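# Seat printed parts on jig pins, or press CALL

## Task

This is the final kit of the day. Mount both loose printed parts on their pins in the jig so that they match the drawing. If the kit turns out to be one that must not be assembled, do something else instead: with a closed gripper, press the blue CALL button from above, push it fully down and keep it there for one second, touching no part of the kit, the jig or the drawing. If assembly is fine, do not touch CALL.

## Robot and tools

Robot: two arms, left_arm and right_arm, each ending in a parallel gripper. Calibrated base poses in the scene frame: left_arm at (-0.047, +0.247, +0.039) m with quat_wxyz (+1.000, 0, 0, +0.009); right_arm at (+0.004, -0.354, +0.044) m with quat_wxyz (+1.000, 0, 0, -0.014).

Frame: every hand pose, velocity and target is in the scene frame. Its origin sits at table-top height, halfway between the nominal bases. +z points up, +x points out over the table, and left_arm is on the +y side. Arm names do not correspond to left and right in the images. Reported hand pose can be a few centimetres off, more at long reach.

Gripper axes: the fingers extend along the gripper's own +z and close along its y. end_effector_position is the point between the pads, roughly 1 cm short of the fingertips.

Row format (used by all motion tools): 16 numbers in one flat list covering both arms, even if only one moves: left_arm x, y, z, qw, qx, qy, qz, opening, then right_arm in the same order. x, y, z are an absolute position in metres; qw..qz an absolute orientation, w first. Opening runs from -1 (closed) to +1 (fully open, 0.094 m); it is an absolute command, so 0 means half open, not unchanged. To keep an arm still, repeat its whole pose and opening as taken from the last result before it stopped moving; to keep an orientation, repeat the same quaternion in every row rather than copying a drifted reading.

execute_actions(actions, cameras): actions is a list of actions; each action is a list of 0 to 15 rows, one row per 1/30 s step; if fewer than 15 rows, the final row repeats. An action is rejected for both arms if any target lies over 0.6 m from that gripper's current position along any of the gripper's axes; a malformed action or a failing first action rejects the whole call. Images appear only with an empty actions list or when cameras names them.

move(target, speed, blend, opening_speed, grip_force, blocking, cameras): target is one 16-number row or a list of up to 15 rows; the grippers travel straight-line paths from their Hand target, all finishing together, capped at 10 s total. speed in m/s, 0.002 to 4.3, default 0.25 (rotation up to twice that in rad/s), one value or one per target. blend in metres rounds corners of a list; 0 (default) stops at each point. opening_speed: fingers' rate on the -1..+1 scale per second, at least 0.2; use it for slow closing on fragile parts. grip_force: per-pad limit in newtons, 10 to 50 (full), one value or one per arm; it persists, and lower values close slowly. blocking=false returns after about 0.5 s while the move continues; a new move replaces it. The result adds a move: line with the ending (done, off_target, moving, held, fault) and limits (paced = pose clipped, held = steps withheld). done means at rest within 10 mm and 2 degrees; neither done nor off_target tells you about contact. Paths ignore obstacles and the other arm, and faster motion means more lag, overshoot and harder impacts. Avoid paths near an arm's own base; detour around it.

wait(seconds): 0 to 10; arms hold their last command; a running move continues. stop(): brakes the current move. zoom_image(camera, region): camera is cam_high, cam_over, cam_left_wrist or cam_right_wrist; region [x0, y0, x1, y1] in pixels from the top-left, at most 504 by 504, on that camera's newest image. finished_scene(scene): ends it for good; scene is 1 and optional.

Cameras are 672x504 each: cam_high, cam_over (narrow view, fovy about 35.9 degrees), cam_left_wrist, cam_right_wrist.

Result lines: end_effector_position and end_effector_quat_wxyz per arm; Hand target (where the arm is actually being sent, possibly short of your command); Tool commands (current opening commands); grip_measured (finger opening on the -1..+1 scale; about 2.5 mm too wide when empty, up to about 3 mm narrower than a hard part when squeezed); Joint positions (last entry per arm is opening in metres); Joint velocities (may be omitted when all are within noise); joint torques (include gravity and offsets; entries 3 and 4 wrap at ±28 N m); Motor temperatures. The controller limits each step's orientation change to 40 degrees, so large turns need several commands. Friction and load can leave a gripper several centimetres from its commanded pose without any contact.

Joint ranges (rad): waist -2.880 to 2.880, shoulder 0.000 to 3.142, elbow 0.000 to 3.019 (straight at 2.964), wrist pitch -1.693 to 1.571, wrist yaw -1.571 to 1.571, wrist roll -2.094 to 2.094.

Gripping: to release, command an opening clearly above grip_measured. Pads grip with roughly 50 to 64 N at full force; force rises about 1 N per 0.001 below the touch reading, then jumps to the limit.

Avoid: any contact between the arms or their grippers and wrist cameras (the clearance check does not cover these), closing one gripper on the other's fingers, fast impacts on fixed or heavy objects, hard pushes, releasing parts while they move, dropping parts from height, and anything ending up off the table. Holding loads or straining toward unreachable poses heats motors: MOTOR HOT appears at 85 °C, and at 100 °C that arm goes limp for 30 to 60 s or more (OVER-TEMPERATURE FAULT), possibly without warning.

Each tool is called by a JSON object that holds its "method" and its "body", one argument or row to a line.

## Session

{"method": "execute_actions", "body": {
  "actions": []
}}

Scene clock: 0.00 s.
left_arm: end_effector_position=(+0.4311, +0.3705, +0.3585) grip_measured=+1.000 end_effector_quat_wxyz=(+0.565, -0.144, +0.810, +0.060) | right_arm: end_effector_position=(+0.4656, -0.6170, +0.3778) grip_measured=+1.000 end_effector_quat_wxyz=(+0.671, +0.010, +0.722, -0.167)
Joint positions: left_arm=[0.223 1.042 0.821 -0.142 -0.038 -0.085 0.094] | right_arm=[-0.611 1.196 0.755 0.394 -0.383 -0.247 0.094]
Joint velocities: within noise
Joint torques (N m): no reading
Motor temperatures (°C): left_arm=[28 28 27 29 29 26 28] | right_arm=[28 28 30 27 28 28 29]
Heat: left arm: hottest wrist pitch 29 °C; right arm: hottest elbow 30 °C.
Hand target: left_arm +0.4357, +0.3717, +0.3730; +0.575, -0.143, +0.803, +0.060 | right_arm +0.4690, -0.6195, +0.3999; +0.684, +0.004, +0.709, -0.176
Tool commands: left_gripper/opening=+1.0 right_gripper/opening=+1.0

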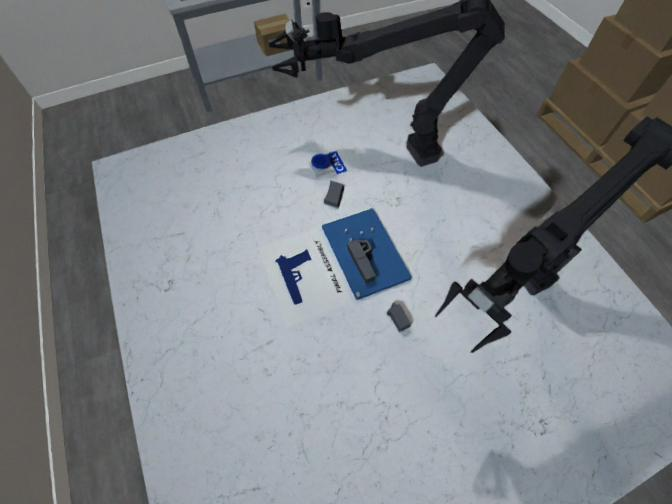

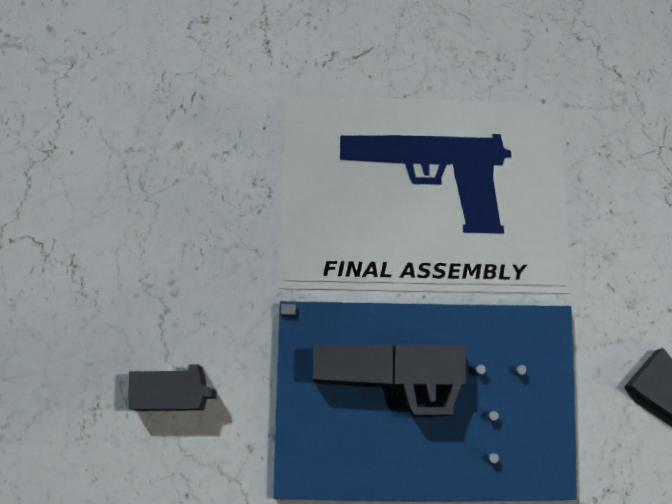

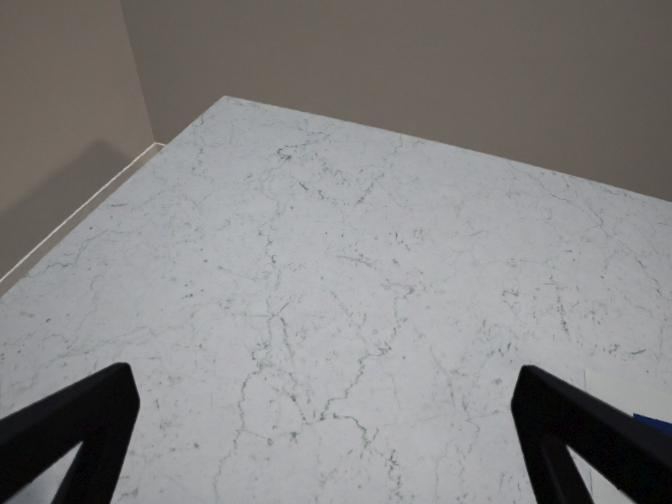

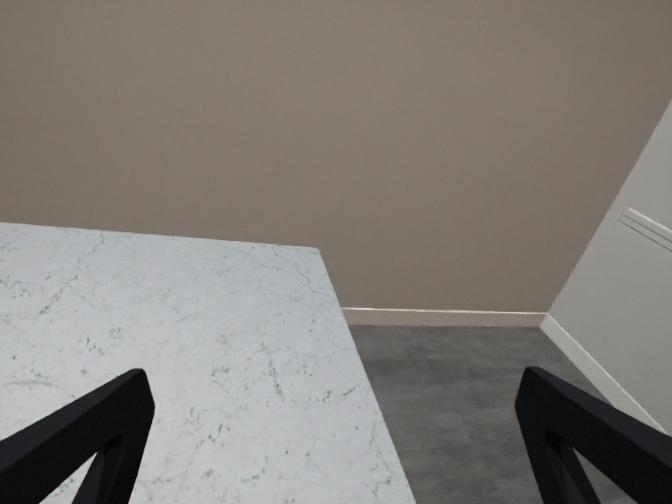

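{"method": "move", "body": {
  "target": [0.4357,0.3717,0.373,0.575,-0.143,0.803,0.06,1,0.27,-0.42,0.3,0,0,1,0,-1],
  "speed": 0.4,
  "cameras": ["cam_high","cam_right_wrist"]
}}

Scene clock: 41.53 s.
left_arm: end_effector_position=(+0.4311, +0.3705, +0.3585) grip_measured=+1.000 end_effector_quat_wxyz=(+0.565, -0.144, +0.810, +0.060) | right_arm: end_effector_position=(+0.2578, -0.4191, +0.2820) grip_measured=-0.986 end_effector_quat_wxyz=(-0.015, -0.004, +1.000, +0.005)
Joint positions: left_arm=[0.223 1.042 0.821 -0.142 -0.038 -0.085 0.094] | right_arm=[-0.223 1.037 1.023 -1.587 -0.002 -0.259 0.001]
Joint torques (N m): left_arm=[0.15 -7 11.29 2.59 0.03 0.03] | right_arm=[1.55 -1.55 13.19 -0.18 -0.12 0.02]
Motor temperatures (°C): left_arm=[28 29 36 29 29 26 28] | right_arm=[28 28 39 28 28 28 29]
Heat: left arm: hottest elbow 36 °C; right arm: hottest elbow 39 °C.
Hand target: left_arm +0.4353, +0.3717, +0.3730; +0.575, -0.143, +0.803, +0.060 | right_arm +0.2694, -0.4198, +0.2996; +0.000, +0.000, +1.000, +0.000
Off the commanded pose: left_arm 0.015 m, 1 deg | right_arm 0.022 m, 2 deg.
move: off_target (left_arm, right_arm)
Images, in order (width x height): cam_high 672x504, cam_right_wrist 672x504.

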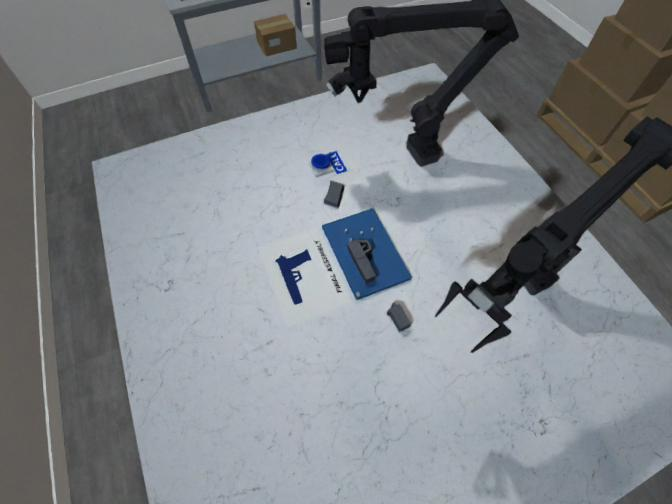

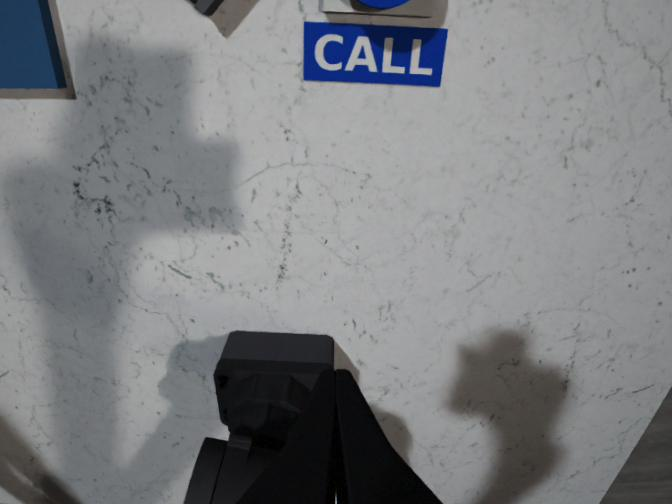

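{"method": "move", "body": {
  "target": [0.4357,0.3717,0.373,0.575,-0.143,0.803,0.06,1,0.42,-0.46,0.27,0,0,1,0,-1],
  "speed": 0.4,
  "cameras": ["cam_high","cam_right_wrist"]
}}

Scene clock: 60.13 s.
left_arm: end_effector_position=(+0.4311, +0.3705, +0.3585) grip_measured=+1.000 end_effector_quat_wxyz=(+0.565, -0.144, +0.810, +0.060) | right_arm: end_effector_position=(+0.4031, -0.4564, +0.2529) grip_measured=-0.986 end_effector_quat_wxyz=(-0.024, -0.004, +1.000, +0.007)
Joint positions: left_arm=[0.223 1.042 0.821 -0.142 -0.038 -0.085 0.094] | right_arm=[-0.223 1.458 1.305 -1.467 -0.002 -0.259 0.001]
Joint torques (N m): left_arm=[0.32 -6.95 11.29 2.63 0.04 0.04] | right_arm=[0.85 -7.59 12.86 0.46 -0.11 -0.06]
Heat: left arm: hottest elbow 38 °C; right arm: hottest elbow 40 °C.
Hand target: left_arm +0.4353, +0.3717, +0.3730; +0.575, -0.143, +0.803, +0.060 | right_arm +0.4191, -0.4597, +0.2700; +0.000, +0.000, +1.000, +0.000
Off the commanded pose: left_arm 0.015 m, 1 deg | right_arm 0.024 m, 3 deg.
move: off_target (left_arm, right_arm)
Images, in order (width x height): cam_high 672x504, cam_right_wrist 672x504.

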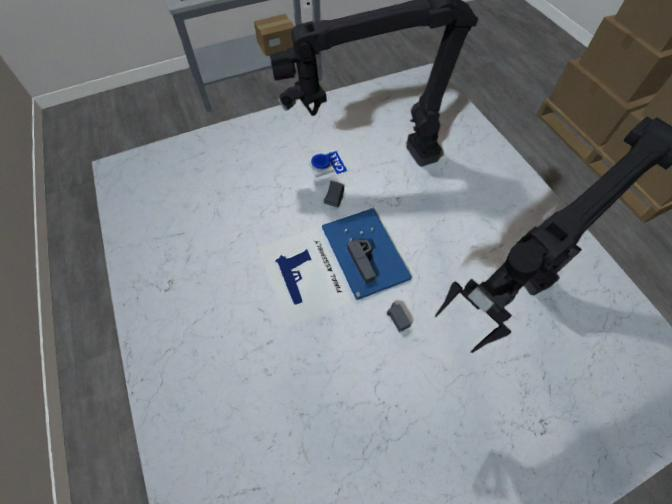

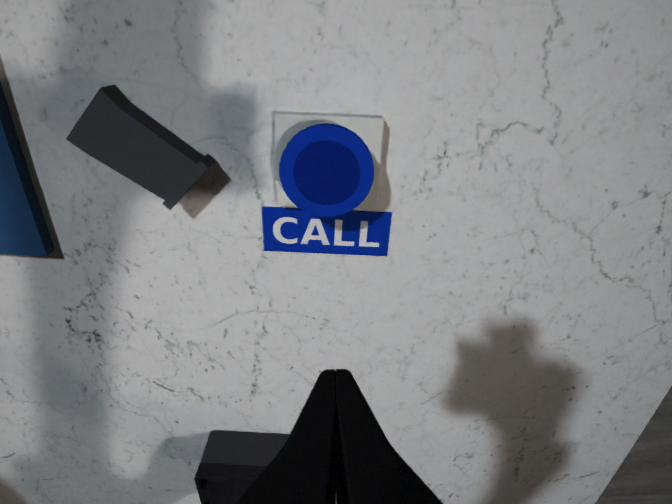

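{"method": "move", "body": {
  "target": [0.4357,0.3717,0.373,0.575,-0.143,0.803,0.06,1,0.427,-0.452,0.137,0,0,1,0,-1],
  "speed": 0.3,
  "cameras": ["cam_high","cam_right_wrist"]
}}

Scene clock: 77.90 s.
left_arm: end_effector_position=(+0.4311, +0.3705, +0.3585) grip_measured=+1.000 end_effector_quat_wxyz=(+0.565, -0.144, +0.810, +0.060) | right_arm: end_effector_position=(+0.4168, -0.4532, +0.1326) grip_measured=-0.986 end_effector_quat_wxyz=(-0.013, -0.004, +1.000, +0.004)
Joint positions: left_arm=[0.223 1.042 0.821 -0.142 -0.038 -0.085 0.094] | right_arm=[-0.207 1.573 1.104 -1.129 -0.002 -0.243 0.001]
Joint torques (N m): left_arm=[0.5 -6.59 11.34 2.61 0.06 -0.01] | right_arm=[1.49 -8.82 9.05 1.01 -0.11 -0.01]
Heat: left arm: hottest elbow 40 °C; right arm: hottest elbow 42 °C.
Hand target: left_arm +0.4353, +0.3717, +0.3730; +0.575, -0.143, +0.803, +0.060 | right_arm +0.4269, -0.4520, +0.1371; +0.000, +0.000, +1.000, +0.000
Off the commanded pose: left_arm 0.015 m, 1 deg | right_arm 0.011 m, 2 deg.
move: off_target (left_arm, right_arm)
Images, in order (width x height): cam_high 672x504, cam_right_wrist 672x504.

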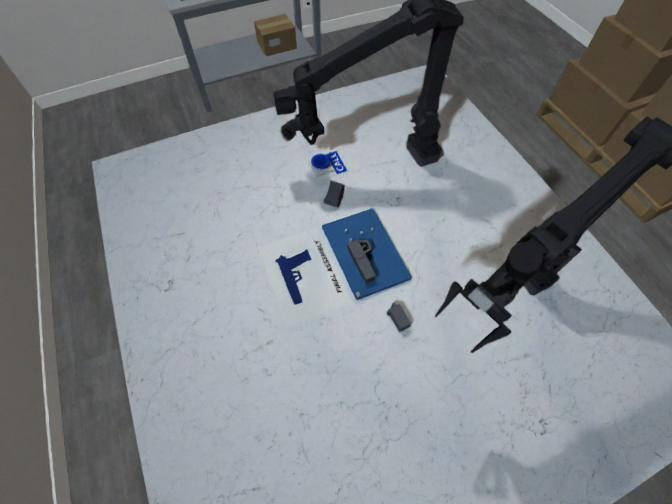

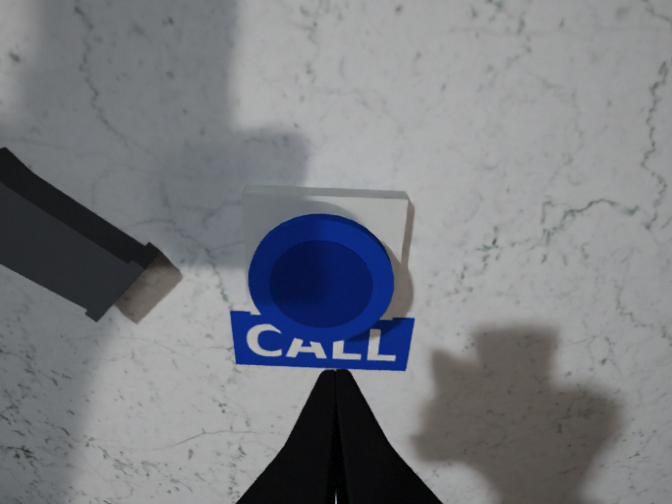

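{"method": "move", "body": {
  "target": [0.4357,0.3717,0.373,0.575,-0.143,0.803,0.06,1,0.405,-0.445,0.095,0,0,1,0,-1],
  "speed": 0.2,
  "cameras": ["cam_high","cam_right_wrist"]
}}

Scene clock: 101.03 s.
left_arm: end_effector_position=(+0.4311, +0.3705, +0.3585) grip_measured=+1.000 end_effector_quat_wxyz=(+0.565, -0.144, +0.810, +0.060) | right_arm: end_effector_position=(+0.3988, -0.4473, +0.0949) grip_measured=-0.986 end_effector_quat_wxyz=(-0.007, -0.003, +1.000, +0.003)
Joint positions: left_arm=[0.223 1.042 0.821 -0.142 -0.038 -0.085 0.094] | right_arm=[-0.204 1.573 0.99 -1.003 -0.002 -0.239 0.001]
Joint torques (N m): left_arm=[0.26 -6.65 11.32 2.61 0.05 0.02] | right_arm=[1.55 -7.88 7.66 1.09 -0.1 0]
Motor temperatures (°C): left_arm=[28 29 41 29 29 26 28] | right_arm=[28 30 42 27 28 28 30]
Heat: left arm: hottest elbow 41 °C; right arm: hottest elbow 42 °C.
Hand target: left_arm +0.4353, +0.3717, +0.3730; +0.575, -0.143, +0.803, +0.060 | right_arm +0.4050, -0.4450, +0.0951; +0.000, +0.000, +1.000, +0.000
Off the commanded pose: left_arm 0.015 m, 1 deg | right_arm 0.007 m, 1 deg.
move: off_target (left_arm)
Images, in order (width x height): cam_high 672x504, cam_right_wrist 672x504.

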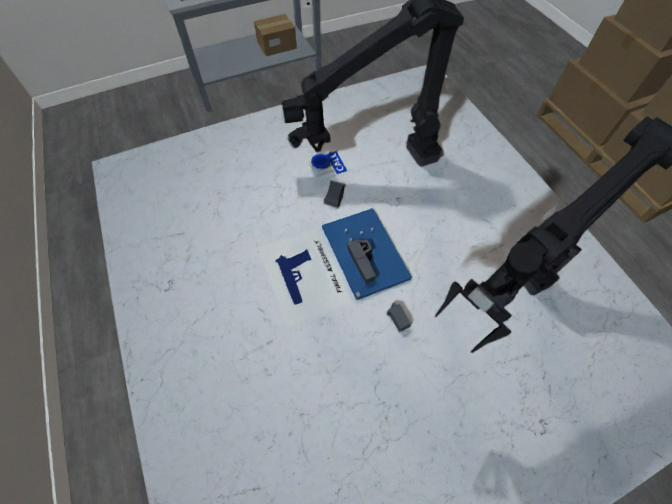

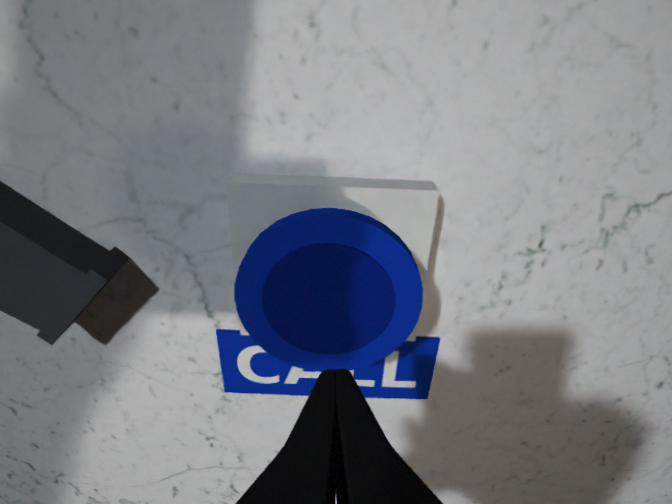

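{"method": "move", "body": {
  "target": [0.4357,0.3717,0.373,0.575,-0.143,0.803,0.06,1,0.388,-0.443,0.074,0,0,1,0,-1],
  "speed": 0.15,
  "cameras": ["cam_high","cam_right_wrist"]
}}

{"method": "zoom_image", "body": {
  "camera": "cam_high",
  "region": [260, 80, 380, 200]
}}

Scene clock: 117.47 s.
left_arm: end_effector_position=(+0.4311, +0.3705, +0.3585) grip_measured=+1.000 end_effector_quat_wxyz=(+0.565, -0.144, +0.810, +0.060) | right_arm: end_effector_position=(+0.3823, -0.4434, +0.0723) grip_measured=-0.986 end_effector_quat_wxyz=(-0.009, -0.003, +1.000, +0.003)
Joint positions: left_arm=[0.223 1.042 0.821 -0.142 -0.038 -0.085 0.094] | right_arm=[-0.204 1.573 0.917 -0.934 -0.002 -0.238 0.001]
Joint torques (N m): left_arm=[0.38 -6.77 11.17 2.63 0.04 0.01] | right_arm=[1.14 -7.82 7.21 0.98 -0.1 -0.05]
Heat: left arm: hottest elbow 42 °C; right arm: hottest elbow 40 °C.
Hand target: left_arm +0.4353, +0.3717, +0.3730; +0.575, -0.143, +0.803, +0.060 | right_arm +0.3880, -0.4430, +0.0741; +0.000, +0.000, +1.000, +0.000
Off the commanded pose: left_arm 0.015 m, 1 deg | right_arm 0.006 m, 1 deg.
move: off_target (left_arm)
Images, in order (width x height): cam_high 672x504, cam_right_wrist 672x504.

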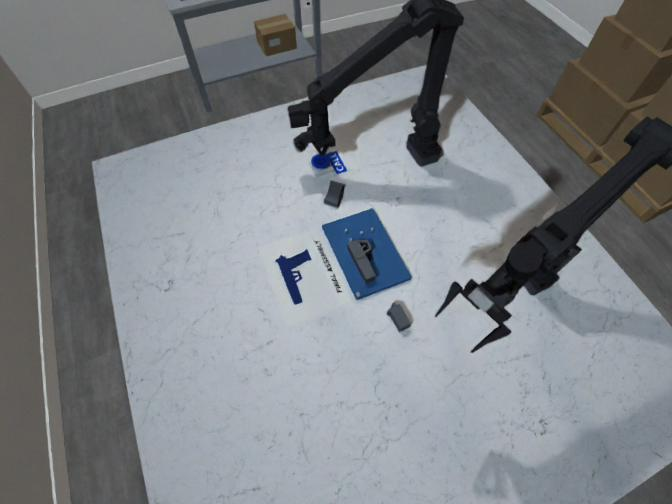

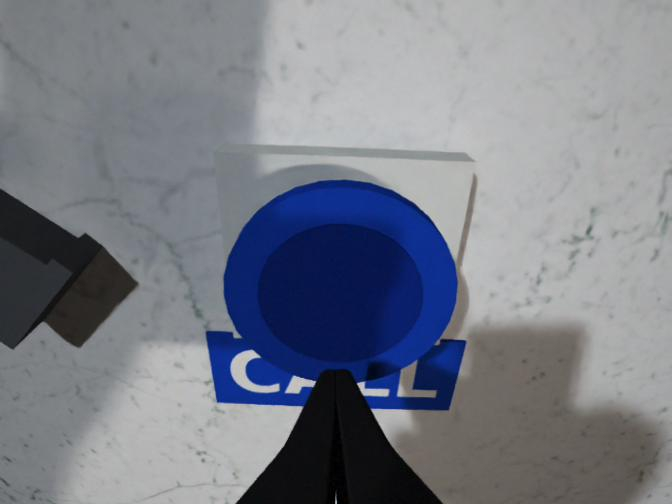

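Scaled by 4.200 from the camera's 672x504 image, which has a finer 960x720 frame.

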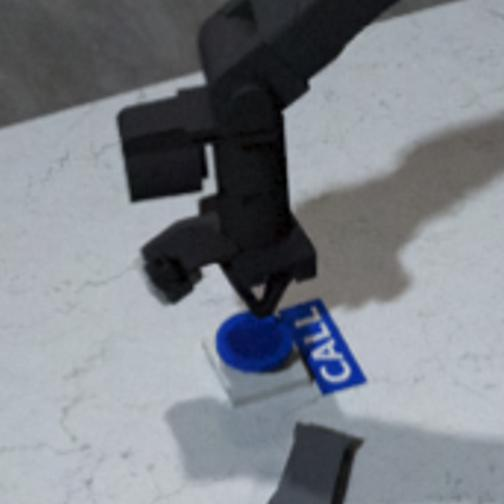

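{"method": "move", "body": {
  "target": [0.4357,0.3717,0.373,0.575,-0.143,0.803,0.06,1,0.390,-0.4445,0.056,0,0,1,0,-1],
  "speed": 0.1,
  "cameras": ["cam_right_wrist"]
}}

Scene clock: 126.07 s.
left_arm: end_effector_position=(+0.4311, +0.3705, +0.3585) grip_measured=+1.000 end_effector_quat_wxyz=(+0.565, -0.144, +0.810, +0.060) | right_arm: end_effector_position=(+0.3856, -0.4442, +0.0594) grip_measured=-0.986 end_effector_quat_wxyz=(-0.003, -0.003, +1.000, +0.002)
Joint positions: left_arm=[0.223 1.042 0.821 -0.142 -0.038 -0.085 0.094] | right_arm=[-0.204 1.597 0.904 -0.884 -0.002 -0.238 0.001]
Joint torques (N m): left_arm=[0.38 -6.83 11.26 2.55 0.03 0.05] | right_arm=[0.91 -7 7.08 1.07 -0.09 -0.07]
Heat: left arm: hottest elbow 42 °C; right arm: hottest elbow 39 °C.
Hand target: left_arm +0.4353, +0.3717, +0.3730; +0.575, -0.143, +0.803, +0.060 | right_arm +0.3899, -0.4445, +0.0560; +0.000, +0.000, +1.000, +0.000
Off the commanded pose: left_arm 0.015 m, 1 deg | right_arm 0.006 m, 1 deg.
move: off_target (left_arm)
Images, in order (width x height): cam_right_wrist 672x504.

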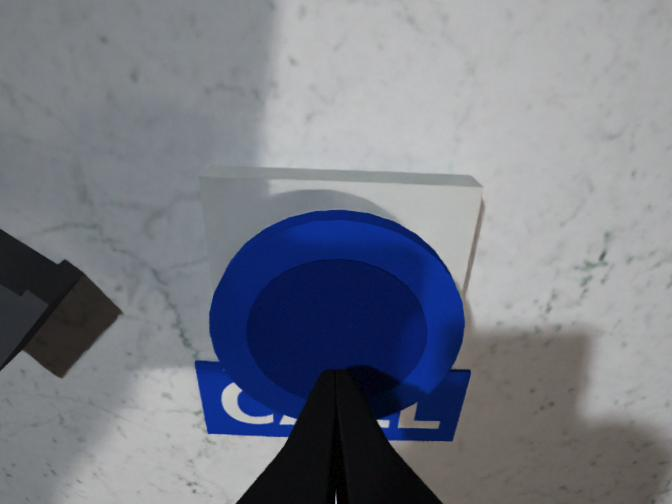

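{"method": "move", "body": {
  "target": [0.4357,0.3717,0.373,0.575,-0.143,0.803,0.06,1,0.393,-0.4445,0.042,0,0,1,0,-1],
  "speed": 0.06,
  "cameras": ["cam_right_wrist","cam_high"]
}}

{"method": "zoom_image", "body": {
  "camera": "cam_high",
  "region": [280, 110, 370, 200]
}}

Scene clock: 136.20 s.
left_arm: end_effector_position=(+0.4311, +0.3705, +0.3585) grip_measured=+1.000 end_effector_quat_wxyz=(+0.565, -0.144, +0.810, +0.060) | right_arm: end_effector_position=(+0.3892, -0.4450, +0.0472) grip_measured=-0.986 end_effector_quat_wxyz=(-0.002, -0.003, +1.000, +0.001)
Joint positions: left_arm=[0.223 1.042 0.821 -0.142 -0.038 -0.085 0.094] | right_arm=[-0.204 1.627 0.901 -0.848 -0.002 -0.238 0.001]
Joint torques (N m): left_arm=[0.15 -6.12 11.22 2.59 0.05 0.02] | right_arm=[1.08 -7 6.75 1.18 -0.09 -0.05]
Heat: left arm: hottest elbow 42 °C; right arm: hottest elbow 39 °C.
Hand target: left_arm +0.4353, +0.3717, +0.3730; +0.575, -0.143, +0.803, +0.060 | right_arm +0.3930, -0.4445, +0.0422; +0.000, +0.000, +1.000, +0.000
Off the commanded pose: left_arm 0.015 m, 1 deg | right_arm 0.007 m, 0 deg.
move: off_target (left_arm)
Images, in order (width x height): cam_high 672x504, cam_right_wrist 672x504.

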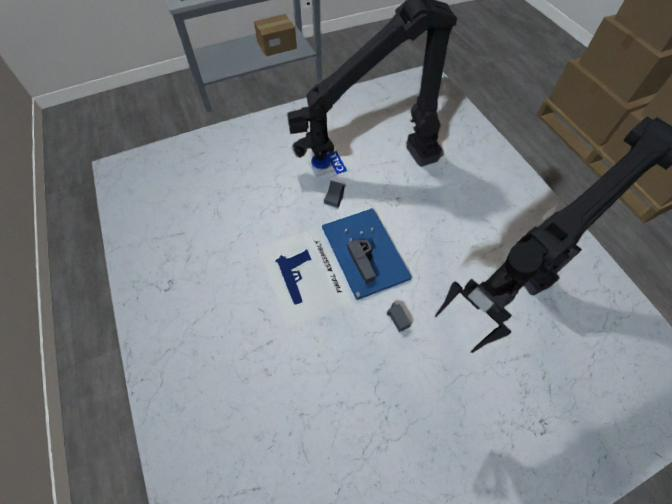

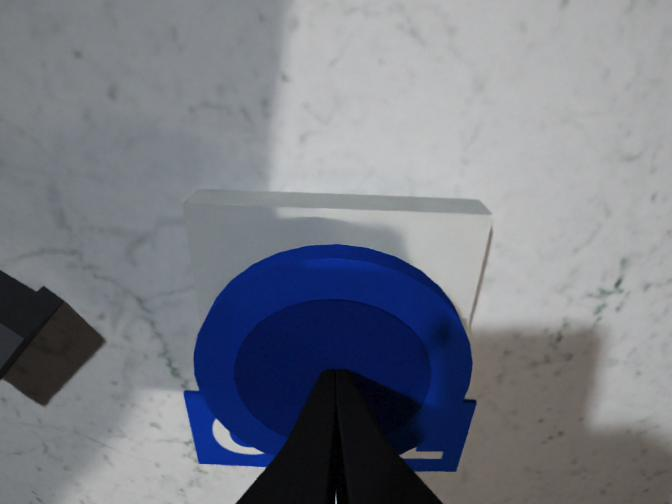

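Scaled by 5.600 from the camera's 672x504 image, which has a finer 960x720 frame.

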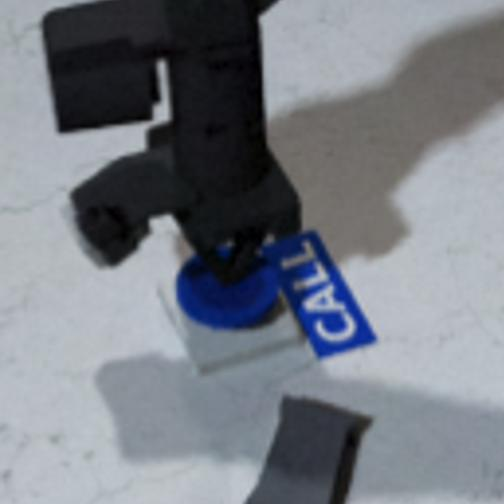

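{"method": "move", "body": {
  "target": [0.4357,0.3717,0.373,0.575,-0.143,0.803,0.06,1,0.393,-0.4445,0.03,0,0,1,0,-1],
  "speed": 0.06,
  "cameras": ["cam_right_wrist"]
}}

Scene clock: 143.03 s.
left_arm: end_effector_position=(+0.4311, +0.3705, +0.3585) grip_measured=+1.000 end_effector_quat_wxyz=(+0.565, -0.144, +0.810, +0.060) | right_arm: end_effector_position=(+0.3914, -0.4456, +0.0441) grip_measured=-0.986 end_effector_quat_wxyz=(+0.004, -0.003, +1.000, +0.000)
Joint positions: left_arm=[0.223 1.042 0.821 -0.142 -0.038 -0.085 0.094] | right_arm=[-0.204 1.632 0.896 -0.826 -0.002 -0.238 0.001]
Joint torques (N m): left_arm=[0.32 -6.83 11.15 2.62 0.01 0.04] | right_arm=[1.08 -5.66 6.27 1.76 -0.09 -0.06]
Heat: left arm: hottest elbow 42 °C; right arm: hottest elbow 38 °C.
Hand target: left_arm +0.4353, +0.3717, +0.3730; +0.575, -0.143, +0.803, +0.060 | right_arm +0.3925, -0.4444, +0.0306; +0.000, +0.000, +1.000, +0.000
Off the commanded pose: left_arm 0.015 m, 1 deg | right_arm 0.014 m, 1 deg.
move: off_target (left_arm, right_arm)
Images, in order (width x height): cam_right_wrist 672x504.

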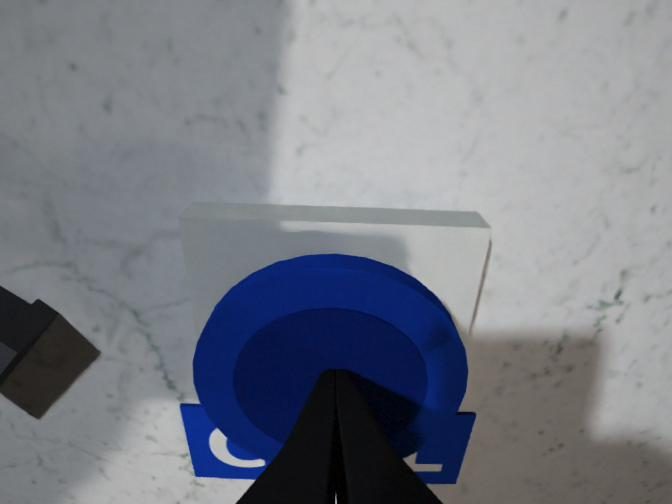

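{"method": "move", "body": {
  "target": [0.4357,0.3717,0.373,0.575,-0.143,0.803,0.06,1,0.393,-0.4445,0.01,0,0,1,0,-1],
  "speed": 0.06,
  "cameras": ["cam_right_wrist"]
}}

Scene clock: 147.87 s.
left_arm: end_effector_position=(+0.4311, +0.3705, +0.3585) grip_measured=+1.000 end_effector_quat_wxyz=(+0.565, -0.144, +0.810, +0.060) | right_arm: end_effector_position=(+0.3913, -0.4456, +0.0413) grip_measured=-0.986 end_effector_quat_wxyz=(+0.007, -0.003, +1.000, -0.001)
Joint positions: left_arm=[0.223 1.042 0.821 -0.142 -0.038 -0.085 0.094] | right_arm=[-0.204 1.634 0.889 -0.812 -0.002 -0.238 0.001]
Joint torques (N m): left_arm=[0.21 -6.48 11.23 2.56 0.03 0] | right_arm=[1.03 -3.19 5.2 3.52 -0.09 -0.06]
Heat: left arm: hottest elbow 42 °C; right arm: hottest elbow 38 °C.
Hand target: left_arm +0.4353, +0.3717, +0.3730; +0.575, -0.143, +0.803, +0.060 | right_arm +0.3906, -0.4440, +0.0124; +0.000, +0.000, +1.000, +0.000
Off the commanded pose: left_arm 0.015 m, 1 deg | right_arm 0.031 m, 1 deg.
move: off_target (left_arm, right_arm)
Images, in order (width x height): cam_right_wrist 672x504.

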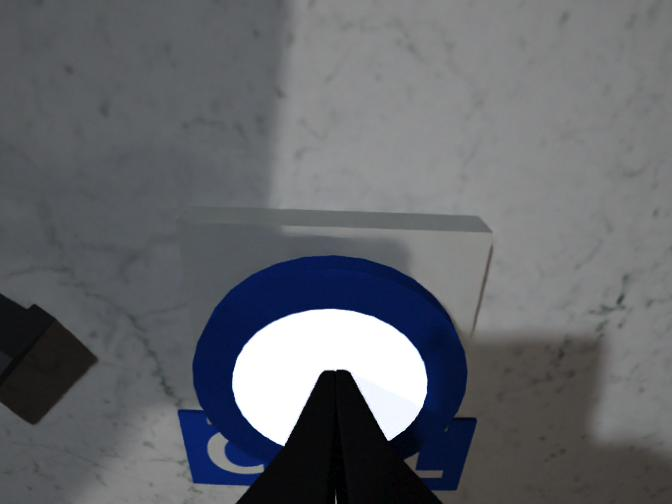

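{"method": "wait", "body": {
  "seconds": 1.2,
  "cameras": ["cam_right_wrist"]
}}

{"method": "move", "body": {
  "target": [0.4357,0.3717,0.373,0.575,-0.143,0.803,0.06,1,0.395,-0.4445,0.13,0,0,1,0,-1],
  "speed": 0.12,
  "cameras": ["cam_right_wrist"]
}}

Scene clock: 152.80 s.
left_arm: end_effector_position=(+0.4311, +0.3705, +0.3585) grip_measured=+1.000 end_effector_quat_wxyz=(+0.565, -0.144, +0.810, +0.060) | right_arm: end_effector_position=(+0.3914, -0.4456, +0.0413) grip_measured=-0.986 end_effector_quat_wxyz=(+0.007, -0.003, +1.000, -0.001)
Joint positions: left_arm=[0.223 1.042 0.821 -0.142 -0.038 -0.085 0.094] | right_arm=[-0.204 1.634 0.889 -0.811 -0.002 -0.238 0.001]
Joint torques (N m): left_arm=[0.09 -6.77 11.18 2.54 0.04 0.03] | right_arm=[1.03 -3.25 5.2 3.54 -0.09 -0.06]
Heat: left arm: hottest elbow 43 °C; right arm: hottest elbow 38 °C.
Hand target: left_arm +0.4353, +0.3717, +0.3730; +0.575, -0.143, +0.803, +0.060 | right_arm +0.3907, -0.4440, +0.0124; +0.000, +0.000, +1.000, +0.000
Tool commands: left_gripper/opening=+1.0 right_gripper/opening=-1.0
Off the commanded pose: left_arm 0.015 m, 1 deg | right_arm 0.031 m, 1 deg.
wait: 1.20 s; at rest from the start
Images, in order (width x height): cam_right_wrist 672x504.

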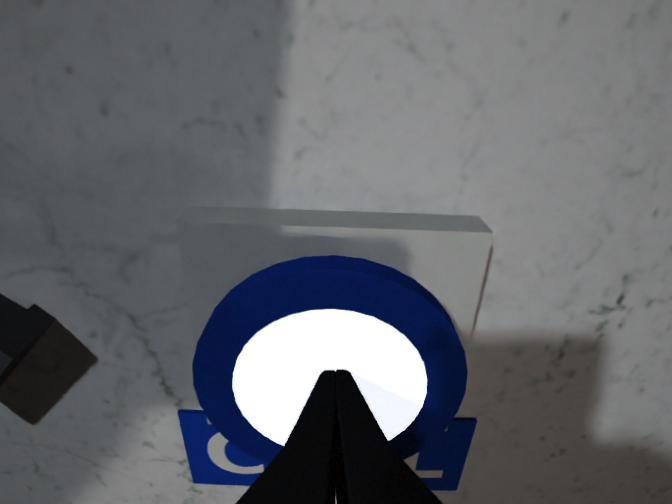

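Scene clock: 154.43 s.
left_arm: end_effector_position=(+0.4311, +0.3705, +0.3585) grip_measured=+1.000 end_effector_quat_wxyz=(+0.565, -0.144, +0.810, +0.060) | right_arm: end_effector_position=(+0.3777, -0.4423, +0.1101) grip_measured=-0.986 end_effector_quat_wxyz=(-0.022, -0.003, +1.000, +0.006)
Joint positions: left_arm=[0.223 1.042 0.821 -0.142 -0.038 -0.085 0.094] | right_arm=[-0.204 1.517 0.97 -1.07 -0.002 -0.238 0.001]
Joint torques (N m): left_arm=[0.26 -6.59 11.25 2.54 0.03 0.05] | right_arm=[1.14 -8.7 10.96 -0.23 -0.11 -0.05]
Heat: left arm: hottest elbow 43 °C; right arm: hottest elbow 38 °C.
Hand target: left_arm +0.4353, +0.3717, +0.3730; +0.575, -0.143, +0.803, +0.060 | right_arm +0.3943, -0.4443, +0.1302; +0.000, +0.000, +1.000, +0.000
Off the commanded pose: left_arm 0.015 m, 1 deg | right_arm 0.026 m, 3 deg.
move: off_target (left_arm, right_arm)
Images, in order (width x height): cam_right_wrist 672x504.

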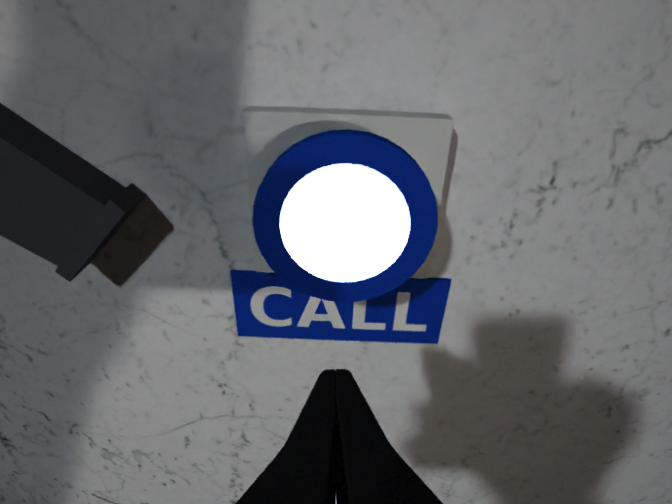

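The CALL button stays lit after release, so the press registered.

{"method": "finished_scene", "body": {

}}

The scene is finished: the task was done.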